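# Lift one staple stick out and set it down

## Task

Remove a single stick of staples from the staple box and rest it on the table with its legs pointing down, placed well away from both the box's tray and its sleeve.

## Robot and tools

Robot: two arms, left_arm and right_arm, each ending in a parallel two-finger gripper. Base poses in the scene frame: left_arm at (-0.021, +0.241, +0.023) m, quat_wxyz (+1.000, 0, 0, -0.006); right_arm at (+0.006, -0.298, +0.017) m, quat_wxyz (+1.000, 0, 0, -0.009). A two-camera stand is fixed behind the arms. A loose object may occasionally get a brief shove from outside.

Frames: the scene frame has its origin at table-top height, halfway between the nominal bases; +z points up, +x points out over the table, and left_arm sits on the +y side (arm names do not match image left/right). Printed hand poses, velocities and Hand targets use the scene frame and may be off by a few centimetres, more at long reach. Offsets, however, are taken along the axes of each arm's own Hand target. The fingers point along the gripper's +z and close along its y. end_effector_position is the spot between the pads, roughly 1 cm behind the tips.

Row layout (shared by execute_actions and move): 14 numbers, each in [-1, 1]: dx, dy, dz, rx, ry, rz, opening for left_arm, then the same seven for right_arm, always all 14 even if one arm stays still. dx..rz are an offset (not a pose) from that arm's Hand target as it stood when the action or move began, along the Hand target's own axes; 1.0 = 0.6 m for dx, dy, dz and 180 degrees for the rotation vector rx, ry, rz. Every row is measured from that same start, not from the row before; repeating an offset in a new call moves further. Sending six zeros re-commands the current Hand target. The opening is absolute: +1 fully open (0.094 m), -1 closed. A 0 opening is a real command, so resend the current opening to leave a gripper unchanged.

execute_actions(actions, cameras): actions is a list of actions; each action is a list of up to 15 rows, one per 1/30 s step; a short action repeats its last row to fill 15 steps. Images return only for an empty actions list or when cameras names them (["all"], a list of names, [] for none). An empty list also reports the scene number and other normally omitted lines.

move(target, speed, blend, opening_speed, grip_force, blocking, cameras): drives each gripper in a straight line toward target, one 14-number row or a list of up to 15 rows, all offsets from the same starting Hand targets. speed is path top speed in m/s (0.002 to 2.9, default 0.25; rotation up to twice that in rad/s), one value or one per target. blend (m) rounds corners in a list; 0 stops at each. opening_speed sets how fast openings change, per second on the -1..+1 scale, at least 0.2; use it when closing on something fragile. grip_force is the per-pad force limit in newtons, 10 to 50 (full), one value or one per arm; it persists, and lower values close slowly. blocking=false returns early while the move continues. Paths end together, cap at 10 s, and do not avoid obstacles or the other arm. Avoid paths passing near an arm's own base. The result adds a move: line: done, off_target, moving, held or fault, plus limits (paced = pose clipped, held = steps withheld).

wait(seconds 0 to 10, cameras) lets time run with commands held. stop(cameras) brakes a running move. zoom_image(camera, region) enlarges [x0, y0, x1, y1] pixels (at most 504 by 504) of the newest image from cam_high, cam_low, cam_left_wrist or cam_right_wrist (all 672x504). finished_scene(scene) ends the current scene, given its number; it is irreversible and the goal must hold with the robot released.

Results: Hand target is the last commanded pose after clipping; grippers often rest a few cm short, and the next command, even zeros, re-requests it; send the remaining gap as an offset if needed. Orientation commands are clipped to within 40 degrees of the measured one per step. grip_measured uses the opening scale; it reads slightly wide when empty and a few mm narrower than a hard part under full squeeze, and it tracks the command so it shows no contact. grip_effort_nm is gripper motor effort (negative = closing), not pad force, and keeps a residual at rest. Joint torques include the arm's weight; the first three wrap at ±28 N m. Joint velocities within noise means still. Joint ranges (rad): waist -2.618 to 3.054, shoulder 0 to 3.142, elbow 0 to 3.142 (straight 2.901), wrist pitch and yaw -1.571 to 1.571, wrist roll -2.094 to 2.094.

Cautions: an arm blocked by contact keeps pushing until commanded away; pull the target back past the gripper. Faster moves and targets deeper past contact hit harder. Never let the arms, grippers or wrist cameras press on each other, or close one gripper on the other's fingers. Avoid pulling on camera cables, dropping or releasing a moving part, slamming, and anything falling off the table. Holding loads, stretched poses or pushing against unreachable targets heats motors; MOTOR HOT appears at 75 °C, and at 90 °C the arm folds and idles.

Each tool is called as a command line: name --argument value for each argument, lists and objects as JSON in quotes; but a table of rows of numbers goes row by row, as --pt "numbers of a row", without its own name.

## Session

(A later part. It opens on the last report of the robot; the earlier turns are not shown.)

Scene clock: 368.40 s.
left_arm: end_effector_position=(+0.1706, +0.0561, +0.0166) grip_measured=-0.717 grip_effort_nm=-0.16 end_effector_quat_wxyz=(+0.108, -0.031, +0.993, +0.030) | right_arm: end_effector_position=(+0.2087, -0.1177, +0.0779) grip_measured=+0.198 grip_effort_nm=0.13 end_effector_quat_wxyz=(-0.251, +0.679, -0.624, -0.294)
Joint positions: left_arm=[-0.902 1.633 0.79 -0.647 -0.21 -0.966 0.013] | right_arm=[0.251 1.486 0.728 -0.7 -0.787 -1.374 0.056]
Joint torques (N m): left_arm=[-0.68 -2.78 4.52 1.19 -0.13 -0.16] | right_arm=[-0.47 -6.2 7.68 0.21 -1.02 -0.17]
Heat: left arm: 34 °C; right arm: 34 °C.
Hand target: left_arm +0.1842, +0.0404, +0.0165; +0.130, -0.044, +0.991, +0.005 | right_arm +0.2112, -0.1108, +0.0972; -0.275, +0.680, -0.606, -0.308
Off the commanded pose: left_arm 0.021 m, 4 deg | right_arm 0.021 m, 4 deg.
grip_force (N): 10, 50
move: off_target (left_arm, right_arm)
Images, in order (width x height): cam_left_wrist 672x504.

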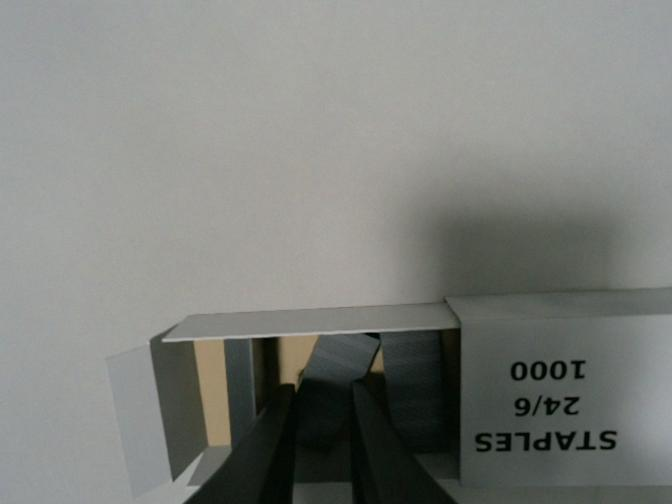

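move --pt "0 0 0 0 0 0 -0.6 0 0 0 0 0 0 0.2" --pt "-0.008 0 -0.03 0 0 0 -0.6 0 0 0 0 0 0 0.2" --pt "-0.0017 0.02 -0.0315 0.0314 0 0.1176 -0.6 0 0 0 0 0 0 0.2" --cameras '["cam_left_wrist"]' --grip_force 50 --speed 0.06

zoom_image --camera "cam_left_wrist" --region '[150, 230, 450, 455]'

Scene clock: 380.47 s.
left_arm: end_effector_position=(+0.1693, +0.0584, +0.0262) grip_measured=-0.602 grip_effort_nm=0.10 end_effector_quat_wxyz=(+0.103, +0.150, +0.983, +0.002) | right_arm: end_effector_position=(+0.2087, -0.1177, +0.0779) grip_measured=+0.198 grip_effort_nm=0.13 end_effector_quat_wxyz=(-0.251, +0.679, -0.624, -0.294)
Joint positions: left_arm=[-0.851 1.535 0.736 -0.617 -0.138 -0.549 0.019] | right_arm=[0.251 1.486 0.728 -0.7 -0.787 -1.374 0.056]
Joint torques (N m): left_arm=[0.81 -6.5 3.25 1 -0.01 0.1] | right_arm=[-0.47 -6.2 7.66 0.22 -1.02 -0.17]
Heat: left arm: 34 °C; right arm: 34 °C.
Hand target: left_arm +0.1793, +0.0521, +0.0351; +0.129, +0.145, +0.981, -0.019 | right_arm +0.2112, -0.1108, +0.0972; -0.275, +0.680, -0.606, -0.308
Off the commanded pose: left_arm 0.015 m, 4 deg | right_arm 0.021 m, 4 deg.
move: off_target (left_arm, right_arm)
Images, in order (width x height): cam_left_wrist 672x504.

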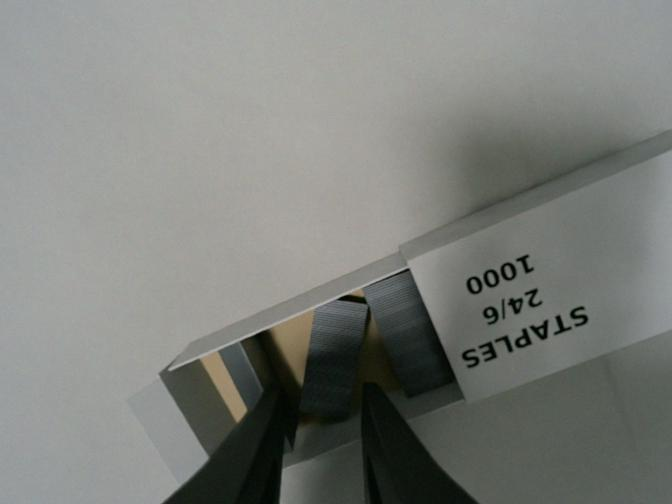

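Scaled by 1.680 from the camera's 672x504 image, which has a finer 960x720 frame.

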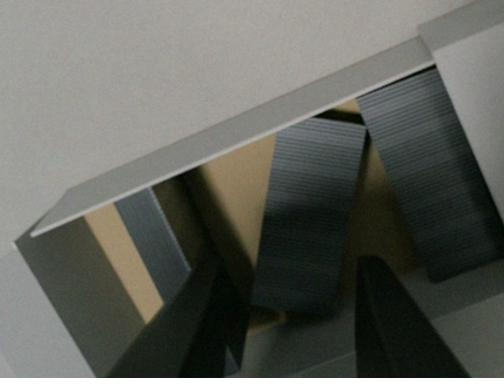

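move --target '[0.004,-0.006,0.014,0.0086,0,0.032,-0.6,0,0,0,0,0,0,0.2]' --cameras '["cam_left_wrist"]' --speed 0.05

zoom_image --camera "cam_left_wrist" --region '[150, 230, 450, 455]'

Scene clock: 386.23 s.
left_arm: end_effector_position=(+0.1691, +0.0543, +0.0210) grip_measured=-0.602 grip_effort_nm=0.10 end_effector_quat_wxyz=(+0.107, +0.200, +0.974, -0.010) | right_arm: end_effector_position=(+0.2087, -0.1177, +0.0779) grip_measured=+0.198 grip_effort_nm=0.13 end_effector_quat_wxyz=(-0.251, +0.679, -0.624, -0.294)
Joint positions: left_arm=[-0.847 1.535 0.708 -0.561 -0.115 -0.442 0.019] | right_arm=[0.251 1.486 0.728 -0.7 -0.787 -1.374 0.056]
Joint torques (N m): left_arm=[0.85 -5.12 3.3 1.09 0.02 0.08] | right_arm=[-0.44 -6.2 7.68 0.21 -1.02 -0.17]
Heat: left arm: 33 °C; right arm: 35 °C.
Hand target: left_arm +0.1781, +0.0487, +0.0263; +0.128, +0.196, +0.972, -0.026 | right_arm +0.2112, -0.1108, +0.0972; -0.275, +0.680, -0.606, -0.308
Off the commanded pose: left_arm 0.012 m, 3 deg | right_arm 0.021 m, 4 deg.
move: off_target (left_arm, right_arm)
Images, in order (width x height): cam_left_wrist 672x504.

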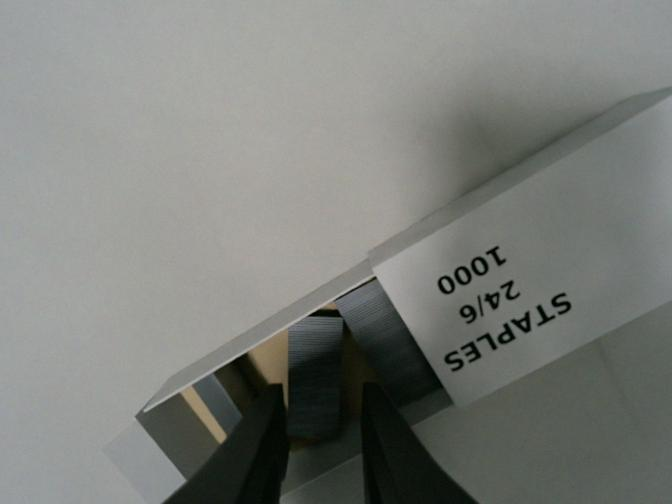

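Scaled by 1.680 from the camera's 672x504 image, which has a finer 960x720 frame.

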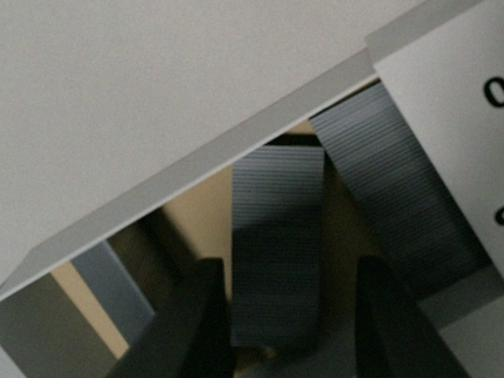

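move --target '[0.001,0.0085,0.006,0,0,0,-0.6,0,0,0,0,0,0,0.2]' --cameras '["cam_left_wrist"]' --speed 0.05

zoom_image --camera "cam_left_wrist" --region '[150, 230, 450, 455]'

Scene clock: 393.77 s.
left_arm: end_effector_position=(+0.1710, +0.0584, +0.0178) grip_measured=-0.602 grip_effort_nm=0.10 end_effector_quat_wxyz=(+0.107, +0.200, +0.974, -0.011) | right_arm: end_effector_position=(+0.2087, -0.1177, +0.0779) grip_measured=+0.198 grip_effort_nm=0.13 end_effector_quat_wxyz=(-0.251, +0.679, -0.624, -0.294)
Joint positions: left_arm=[-0.827 1.535 0.693 -0.543 -0.109 -0.422 0.019] | right_arm=[0.251 1.486 0.728 -0.7 -0.787 -1.374 0.056]
Joint torques (N m): left_arm=[0.8 -4.98 3.17 1.1 0.02 0.12] | right_arm=[-0.47 -6.2 7.66 0.21 -1.02 -0.17]
Heat: left arm: 33 °C; right arm: 35 °C.
Hand target: left_arm +0.1804, +0.0532, +0.0227; +0.128, +0.196, +0.972, -0.026 | right_arm +0.2112, -0.1108, +0.0972; -0.275, +0.680, -0.606, -0.308
Off the commanded pose: left_arm 0.012 m, 3 deg | right_arm 0.021 m, 4 deg.
move: off_target (left_arm, right_arm)
Images, in order (width x height): cam_left_wrist 672x504.

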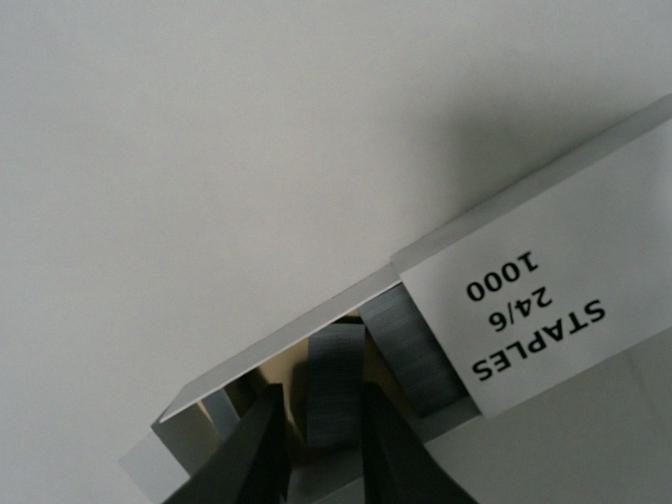

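Scaled by 1.680 from the camera's 672x504 image, which has a finer 960x720 frame.

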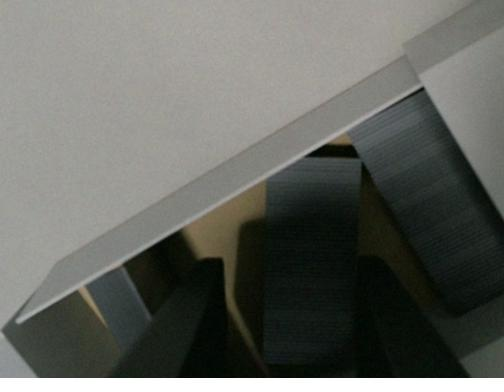

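move --pt "0 0 0 0 0 0 -0.48 0 0 0 0 0 0 0.2" --pt "0.0043 0 0.0161 0 0 0 -0.48 0 0 0 0 0 0 0.2" --cameras '["cam_left_wrist"]' --speed 0.04

zoom_image --camera "cam_left_wrist" --region '[150, 230, 450, 455]'

Scene clock: 401.03 s.
left_arm: end_effector_position=(+0.1730, +0.0562, +0.0138) grip_measured=-0.482 grip_effort_nm=0.11 end_effector_quat_wxyz=(+0.115, +0.195, +0.974, -0.018) | right_arm: end_effector_position=(+0.2087, -0.1177, +0.0779) grip_measured=+0.198 grip_effort_nm=0.13 end_effector_quat_wxyz=(-0.251, +0.679, -0.624, -0.294)
Joint positions: left_arm=[-0.827 1.54 0.673 -0.497 -0.109 -0.431 0.024] | right_arm=[0.251 1.486 0.728 -0.7 -0.787 -1.374 0.056]
Joint torques (N m): left_arm=[0.83 -3.17 2.95 1.16 0.04 0.11] | right_arm=[-0.47 -6.2 7.66 0.21 -1.03 -0.17]
Heat: left arm: 33 °C; right arm: 35 °C.
Hand target: left_arm +0.1804, +0.0532, +0.0127; +0.128, +0.196, +0.972, -0.026 | right_arm +0.2112, -0.1108, +0.0972; -0.275, +0.680, -0.606, -0.308
Off the commanded pose: left_arm 0.008 m, 2 deg | right_arm 0.021 m, 4 deg.
move: off_target (right_arm)
Images, in order (width x height): cam_left_wrist 672x504.

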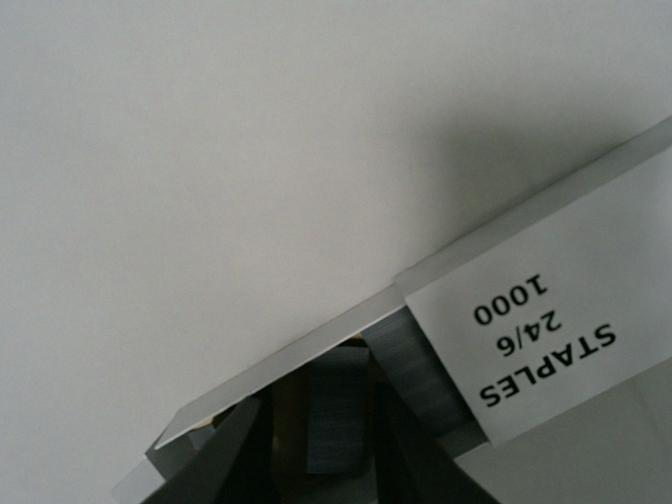

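Scaled by 1.680 from the camera's 672x504 image, which has a finer 960x720 frame.

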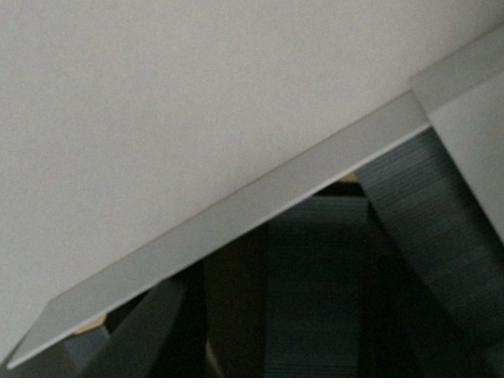

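move --pt "0.0017 0 0.0064 0 0 0 -0.48 0 0 0 0 0 0 0.2" --pt "0.0017 0 0.0064 0 0 0 -0.75 0 0 0 0 0 0 0.2" --cameras '["cam_left_wrist"]' --speed 0.04 --opening_speed 0.2 --grip_force '[20,50]'

zoom_image --camera "cam_left_wrist" --region '[150, 230, 450, 455]'

Scene clock: 406.57 s.
left_arm: end_effector_position=(+0.1754, +0.0533, +0.0108) grip_measured=-0.723 grip_effort_nm=-0.50 end_effector_quat_wxyz=(+0.120, +0.194, +0.973, -0.023) | right_arm: end_effector_position=(+0.2087, -0.1177, +0.0779) grip_measured=+0.198 grip_effort_nm=0.12 end_effector_quat_wxyz=(-0.251, +0.679, -0.624, -0.294)
Joint positions: left_arm=[-0.825 1.552 0.667 -0.465 -0.106 -0.431 0.013] | right_arm=[0.251 1.486 0.728 -0.7 -0.787 -1.374 0.056]
Joint torques (N m): left_arm=[0.84 -3.21 2.74 1.06 0 0.1] | right_arm=[-0.44 -6.22 7.68 0.22 -1.03 -0.18]
Heat: left arm: 33 °C; right arm: 35 °C.
Hand target: left_arm +0.1804, +0.0532, +0.0087; +0.128, +0.196, +0.972, -0.026 | right_arm +0.2112, -0.1108, +0.0972; -0.275, +0.680, -0.606, -0.308
Off the commanded pose: left_arm 0.005 m, 1 deg | right_arm 0.021 m, 4 deg.
grip_force (N): 20, 50
move: off_target (right_arm)
Images, in order (width x height): cam_left_wrist 672x504.

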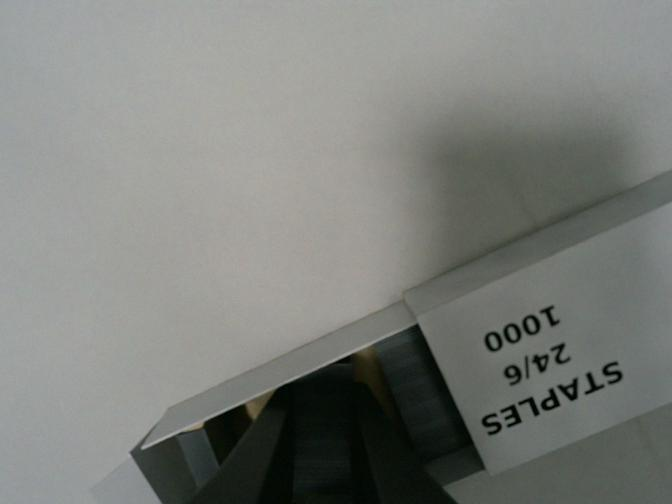

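Scaled by 1.680 from the camera's 672x504 image, which has a finer 960x720 frame.

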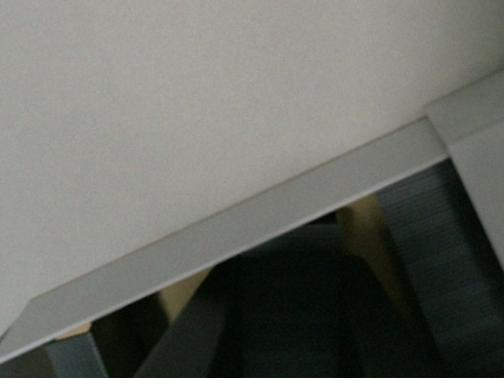

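move --target '[-0.03,0,-0.113,0,0,0,-0.75,0,0,0,0,0,0,0.2]' --cameras '["all"]' --speed 0.04 --grip_force '[30,50]'

zoom_image --camera "cam_left_wrist" --region '[150, 250, 450, 475]'

zoom_image --camera "cam_low" --region '[270, 80, 430, 220]'

Scene clock: 412.67 s.
left_arm: end_effector_position=(+0.1712, +0.0580, +0.0613) grip_measured=-0.730 grip_effort_nm=-0.68 end_effector_quat_wxyz=(+0.108, +0.200, +0.974, -0.014) | right_arm: end_effector_position=(+0.2087, -0.1177, +0.0779) grip_measured=+0.198 grip_effort_nm=0.13 end_effector_quat_wxyz=(-0.251, +0.679, -0.624, -0.294)
Joint positions: left_arm=[-0.825 1.437 0.8 -0.743 -0.106 -0.422 0.013] | right_arm=[0.251 1.486 0.728 -0.7 -0.787 -1.374 0.056]
Joint torques (N m): left_arm=[0.92 -5.76 6.69 0.45 0.01 0.1] | right_arm=[-0.46 -6.2 7.66 0.22 -1.03 -0.17]
Heat: left arm: 33 °C; right arm: 35 °C.
Hand target: left_arm +0.1803, +0.0533, +0.0789; +0.128, +0.196, +0.972, -0.026 | right_arm +0.2112, -0.1108, +0.0972; -0.275, +0.680, -0.606, -0.308
Off the commanded pose: left_arm 0.020 m, 3 deg | right_arm 0.021 m, 4 deg.
grip_force (N): 30, 50
move: off_target (left_arm, right_arm)

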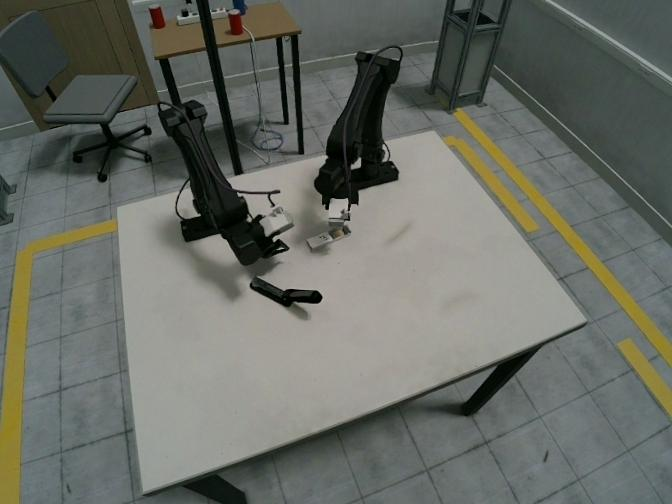

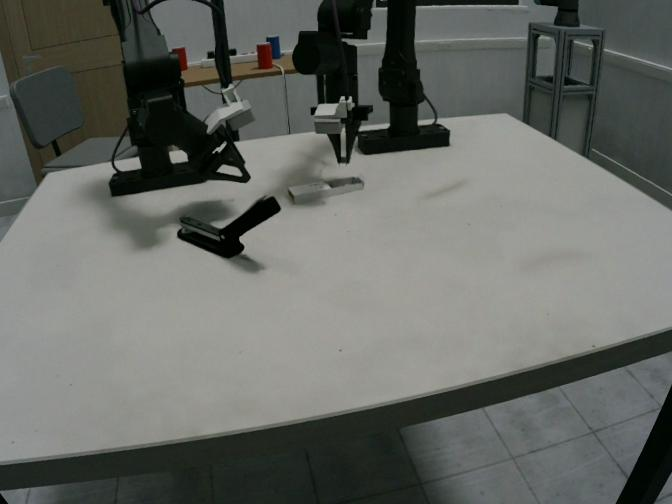

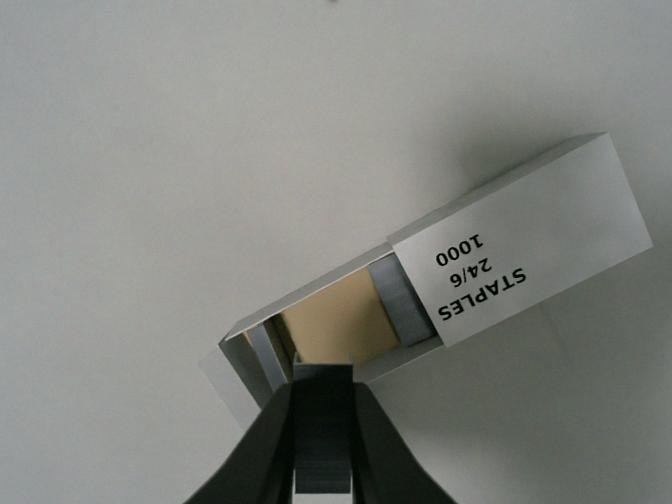

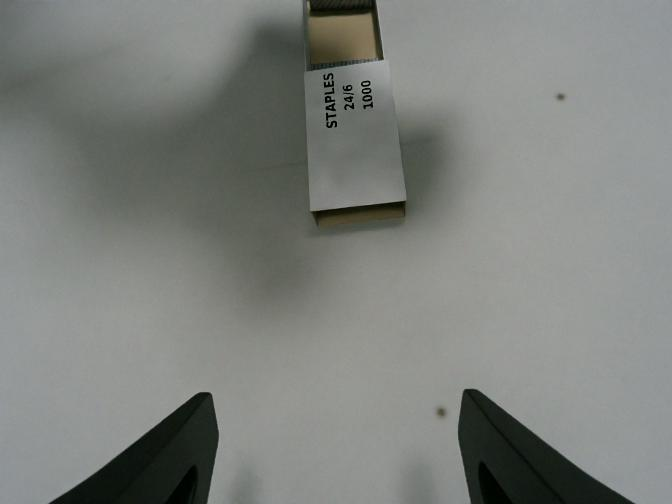

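Scaled by 1.680 from the camera's 672x504 image, which has a finer 960x720 frame.

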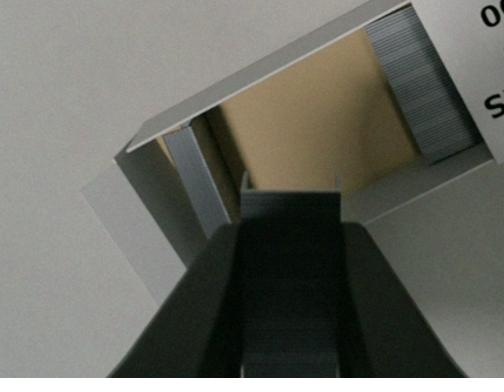

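Scaled by 3.150 from the camera's 672x504 image, which has a finer 960x720 frame.

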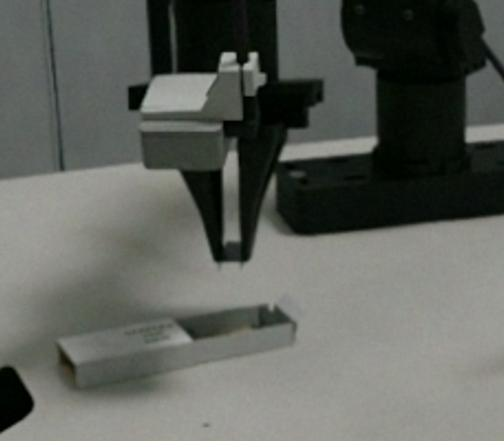

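move --target '[0.0275,0.326,-0.0073,0,0,0,-0.75,0,0,0,0,0,0,0.2]' --cameras '["cam_low","cam_left_wrist"]' --speed 0.15

Scene clock: 418.80 s.
left_arm: end_effector_position=(+0.2330, +0.2438, +0.0687) grip_measured=-0.730 grip_effort_nm=-0.68 end_effector_quat_wxyz=(+0.118, +0.185, +0.976, -0.017) | right_arm: end_effector_position=(+0.2087, -0.1177, +0.0779) grip_measured=+0.198 grip_effort_nm=0.13 end_effector_quat_wxyz=(-0.251, +0.679, -0.624, -0.294)
Joint positions: left_arm=[0.085 1.352 0.759 -0.758 0.094 0.437 0.013] | right_arm=[0.251 1.486 0.728 -0.7 -0.787 -1.374 0.056]
Joint torques (N m): left_arm=[0.72 -2.7 6.9 0.47 0.23 0.12] | right_arm=[-0.47 -6.22 7.66 0.21 -1.03 -0.17]
Heat: left arm: 34 °C; right arm: 35 °C.
Hand target: left_arm +0.2405, +0.2402, +0.0787; +0.128, +0.196, +0.972, -0.026 | right_arm +0.2112, -0.1108, +0.0972; -0.275, +0.680, -0.606, -0.308
Off the commanded pose: left_arm 0.013 m, 2 deg | right_arm 0.021 m, 4 deg.
grip_force (N): 30, 50
move: off_target (left_arm, right_arm)
Images, in order (width x height): cam_low 672x504, cam_left_wrist 672x504.

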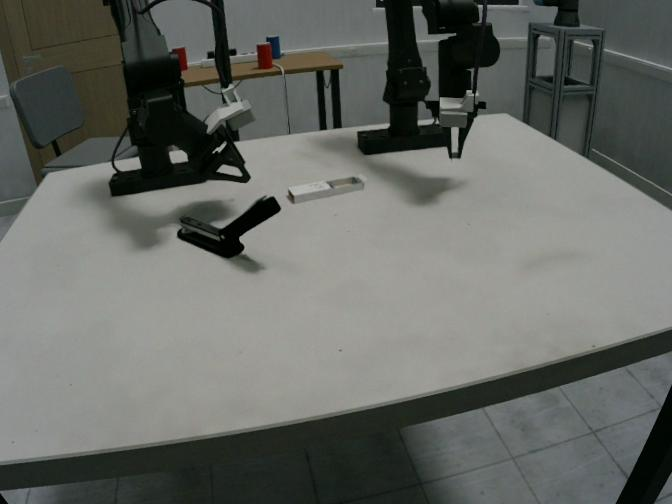

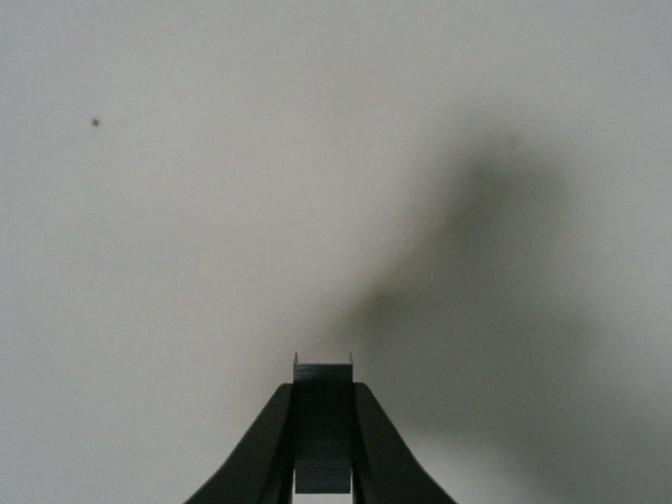

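Descend to near the table.

move --target '[0.024,0,0.0902,0,0,0,-0.75,0,0,0,0,0,0,0.2]' --cameras '["cam_low","cam_left_wrist"]' --speed 0.05

zoom_image --camera "cam_low" --region '[420, 120, 500, 200]'

Scene clock: 422.37 s.
left_arm: end_effector_position=(+0.2318, +0.2437, +0.0217) grip_measured=-0.730 grip_effort_nm=-0.68 end_effector_quat_wxyz=(+0.107, +0.184, +0.977, -0.020) | right_arm: end_effector_position=(+0.2087, -0.1177, +0.0779) grip_measured=+0.198 grip_effort_nm=0.13 end_effector_quat_wxyz=(-0.251, +0.679, -0.624, -0.294)
Joint positions: left_arm=[0.085 1.466 0.647 -0.554 0.094 0.437 0.013] | right_arm=[0.251 1.486 0.728 -0.7 -0.787 -1.374 0.056]
Joint torques (N m): left_arm=[0.73 -3.14 3.43 1.12 0.23 0.13] | right_arm=[-0.47 -6.19 7.66 0.21 -1.03 -0.17]
Heat: left arm: 34 °C; right arm: 35 °C.
Hand target: left_arm +0.2405, +0.2401, +0.0227; +0.128, +0.196, +0.972, -0.026 | right_arm +0.2112, -0.1108, +0.0972; -0.275, +0.680, -0.606, -0.308
Off the commanded pose: left_arm 0.010 m, 3 deg | right_arm 0.021 m, 4 deg.
grip_force (N): 30, 50
move: off_target (left_arm, right_arm)
Images, in order (width x height): cam_low 672x504, cam_left_wrist 672x504.

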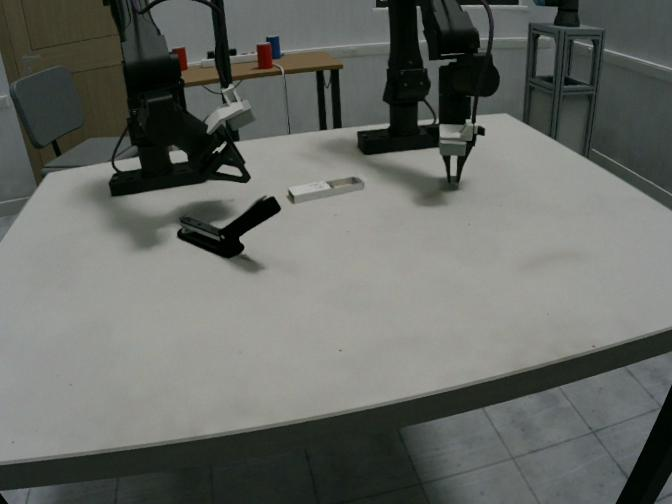

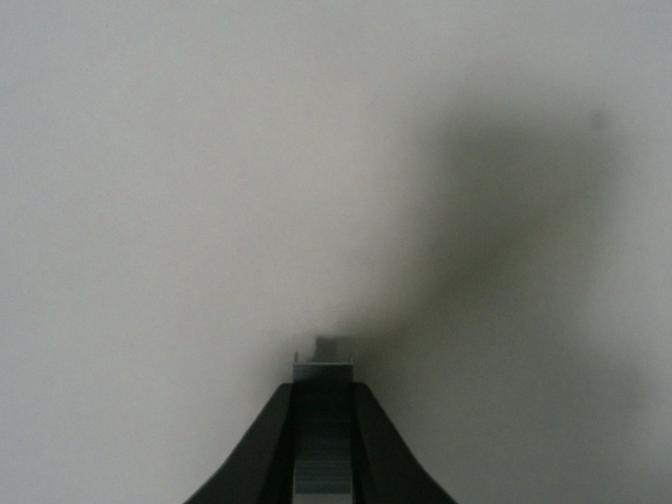

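Scaled by 6.300 from the camera's 672x504 image, which has a finer 960x720 frame.

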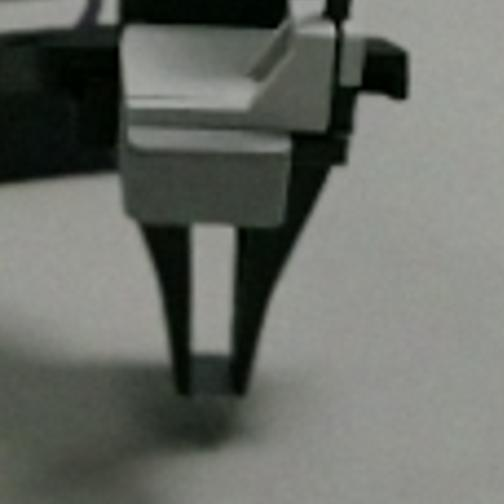

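move --target '[0.005,0,0.0195,0,0,0,-0.75,0,0,0,0,0,0,0.2]' --cameras '["cam_left_wrist"]' --speed 0.02

Scene clock: 425.33 s.
left_arm: end_effector_position=(+0.2330, +0.2436, +0.0106) grip_measured=-0.730 grip_effort_nm=-0.68 end_effector_quat_wxyz=(+0.109, +0.184, +0.977, -0.021) | right_arm: end_effector_position=(+0.2087, -0.1177, +0.0779) grip_measured=+0.198 grip_effort_nm=0.12 end_effector_quat_wxyz=(-0.251, +0.679, -0.624, -0.294)
Joint positions: left_arm=[0.085 1.5 0.622 -0.492 0.095 0.437 0.013] | right_arm=[0.251 1.486 0.728 -0.7 -0.787 -1.374 0.056]
Joint torques (N m): left_arm=[0.59 -3.11 2.88 1.07 0.23 0.12] | right_arm=[-0.47 -6.22 7.66 0.22 -1.03 -0.17]
Heat: left arm: 34 °C; right arm: 35 °C.
Hand target: left_arm +0.2406, +0.2401, +0.0107; +0.128, +0.196, +0.972, -0.026 | right_arm +0.2112, -0.1108, +0.0972; -0.275, +0.680, -0.606, -0.308
Off the commanded pose: left_arm 0.008 m, 3 deg | right_arm 0.021 m, 4 deg.
grip_force (N): 30, 50
move: off_target (left_arm, right_arm)
Images, in order (width x height): cam_left_wrist 672x504.

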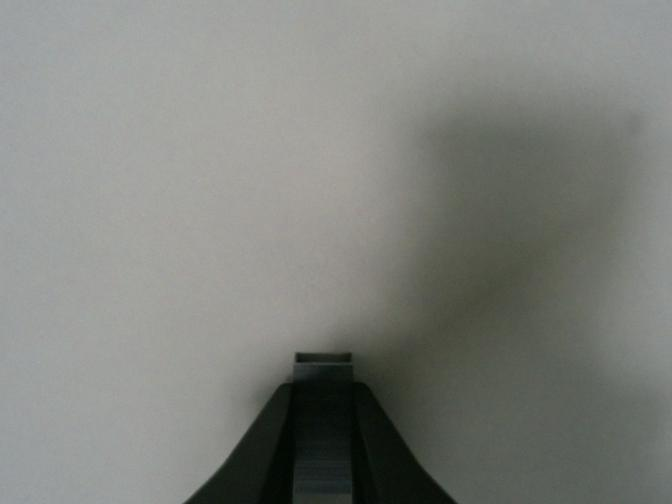

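move --target '[0.0018,0,0.0068,0,0,0,-0.75,0,0,0,0,0,0,0.2]' --cameras '["cam_left_wrist","cam_low"]' --speed 0.02

zoom_image --camera "cam_low" --region '[420, 120, 500, 200]'

Scene clock: 428.40 s.
left_arm: end_effector_position=(+0.2370, +0.2433, +0.0097) grip_measured=-0.730 grip_effort_nm=-0.68 end_effector_quat_wxyz=(+0.117, +0.185, +0.976, -0.020) | right_arm: end_effector_position=(+0.2087, -0.1177, +0.0779) grip_measured=+0.198 grip_effort_nm=0.13 end_effector_quat_wxyz=(-0.251, +0.679, -0.624, -0.294)
Joint positions: left_arm=[0.085 1.504 0.618 -0.466 0.098 0.437 0.013] | right_arm=[0.251 1.486 0.728 -0.7 -0.787 -1.374 0.056]
Joint torques (N m): left_arm=[0.68 -2.41 2.61 1.09 0.21 0.11] | right_arm=[-0.47 -6.19 7.66 0.21 -1.03 -0.17]
Heat: left arm: 34 °C; right arm: 35 °C.
Hand target: left_arm +0.2407, +0.2401, +0.0064; +0.128, +0.196, +0.972, -0.026 | right_arm +0.2112, -0.1108, +0.0972; -0.275, +0.680, -0.606, -0.308
Off the commanded pose: left_arm 0.006 m, 2 deg | right_arm 0.021 m, 4 deg.
grip_force (N): 30, 50
move: off_target (right_arm)
Images, in order (width x height): cam_low 672x504, cam_left_wrist 672x504.

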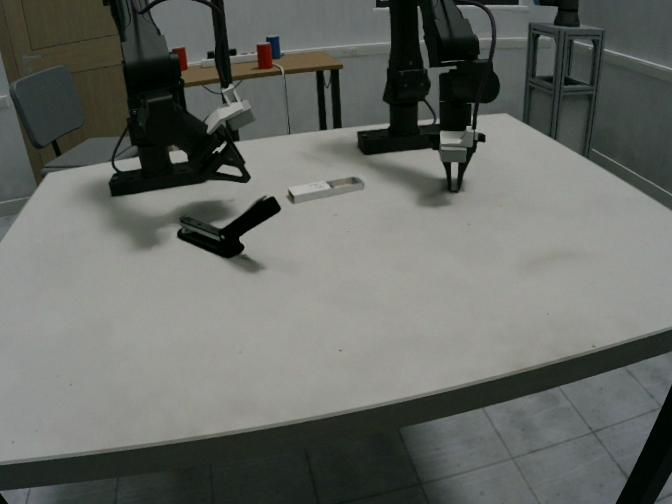

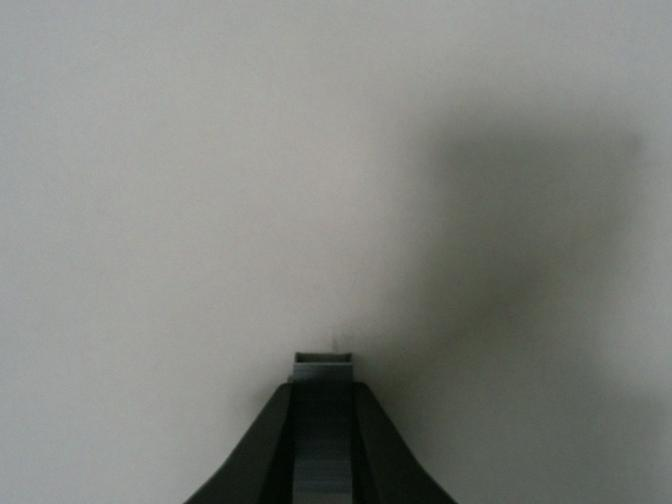

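Scaled by 6.300 from the camera's 672x504 image, which has a finer 960x720 frame.

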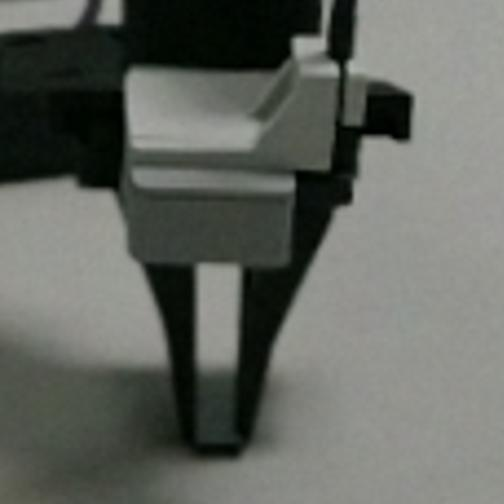

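move --pt "0 0 0 0 0 0 -0.4 0 0 0 0 0 0 0.2" --pt "-0.05 0 -0.15 0 0 0 -0.4 0 0 0 0 0 0 0.2" --cameras '["cam_left_wrist","cam_low"]' --speed 0.08 --opening_speed 0.3

zoom_image --camera "cam_low" --region '[420, 140, 500, 200]'

zoom_image --camera "cam_left_wrist" --region '[220, 260, 440, 440]'

Scene clock: 435.13 s.
left_arm: end_effector_position=(+0.2380, +0.2434, +0.0838) grip_measured=-0.402 grip_effort_nm=0.11 end_effector_quat_wxyz=(+0.104, +0.184, +0.977, -0.023) | right_arm: end_effector_position=(+0.2087, -0.1177, +0.0779) grip_measured=+0.198 grip_effort_nm=0.13 end_effector_quat_wxyz=(-0.251, +0.679, -0.624, -0.294)
Joint positions: left_arm=[0.085 1.38 0.849 -0.85 0.098 0.437 0.028] | right_arm=[0.251 1.486 0.728 -0.7 -0.787 -1.374 0.056]
Joint torques (N m): left_arm=[-0.42 -5.33 6.65 0.43 0.17 0.01] | right_arm=[-0.49 -6.22 7.66 0.22 -1.02 -0.17]
Heat: left arm: 34 °C; right arm: 35 °C.
Hand target: left_arm +0.2459, +0.2379, +0.1011; +0.128, +0.196, +0.972, -0.026 | right_arm +0.2112, -0.1108, +0.0972; -0.275, +0.680, -0.606, -0.308
Off the commanded pose: left_arm 0.020 m, 3 deg | right_arm 0.021 m, 4 deg.
grip_force (N): 30, 50
move: off_target (left_arm, right_arm)
Images, in order (width x height): cam_low 672x504, cam_left_wrist 672x504.

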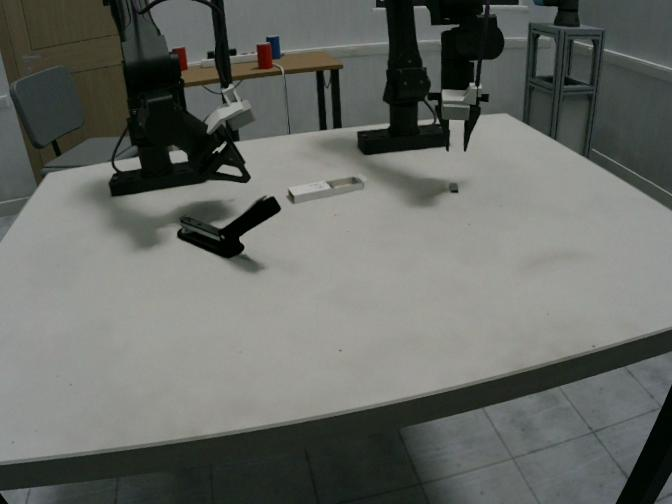

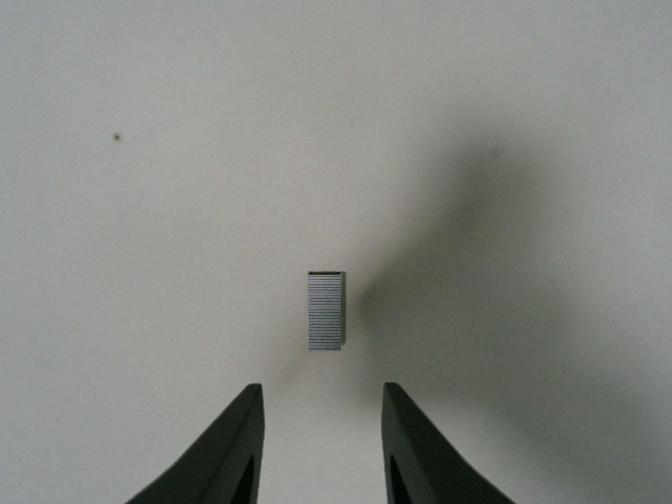

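Scaled by 6.300 from the camera's 672x504 image, which has a finer 960x720 frame.

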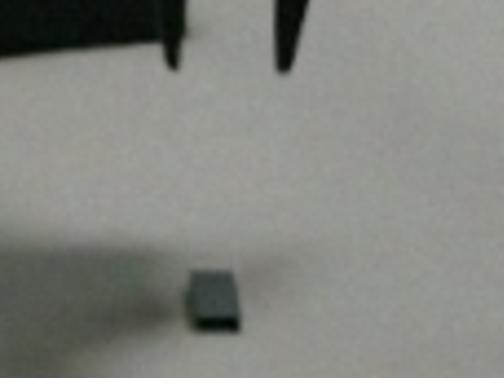

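Scaled by 2.291 from the camera's 672x504 image, which has a finer 960x720 frame.

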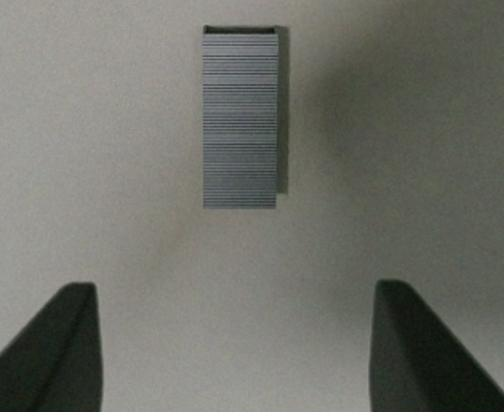

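Done; move on.

finished_scene --scene 1

The scene is finished: the task was done.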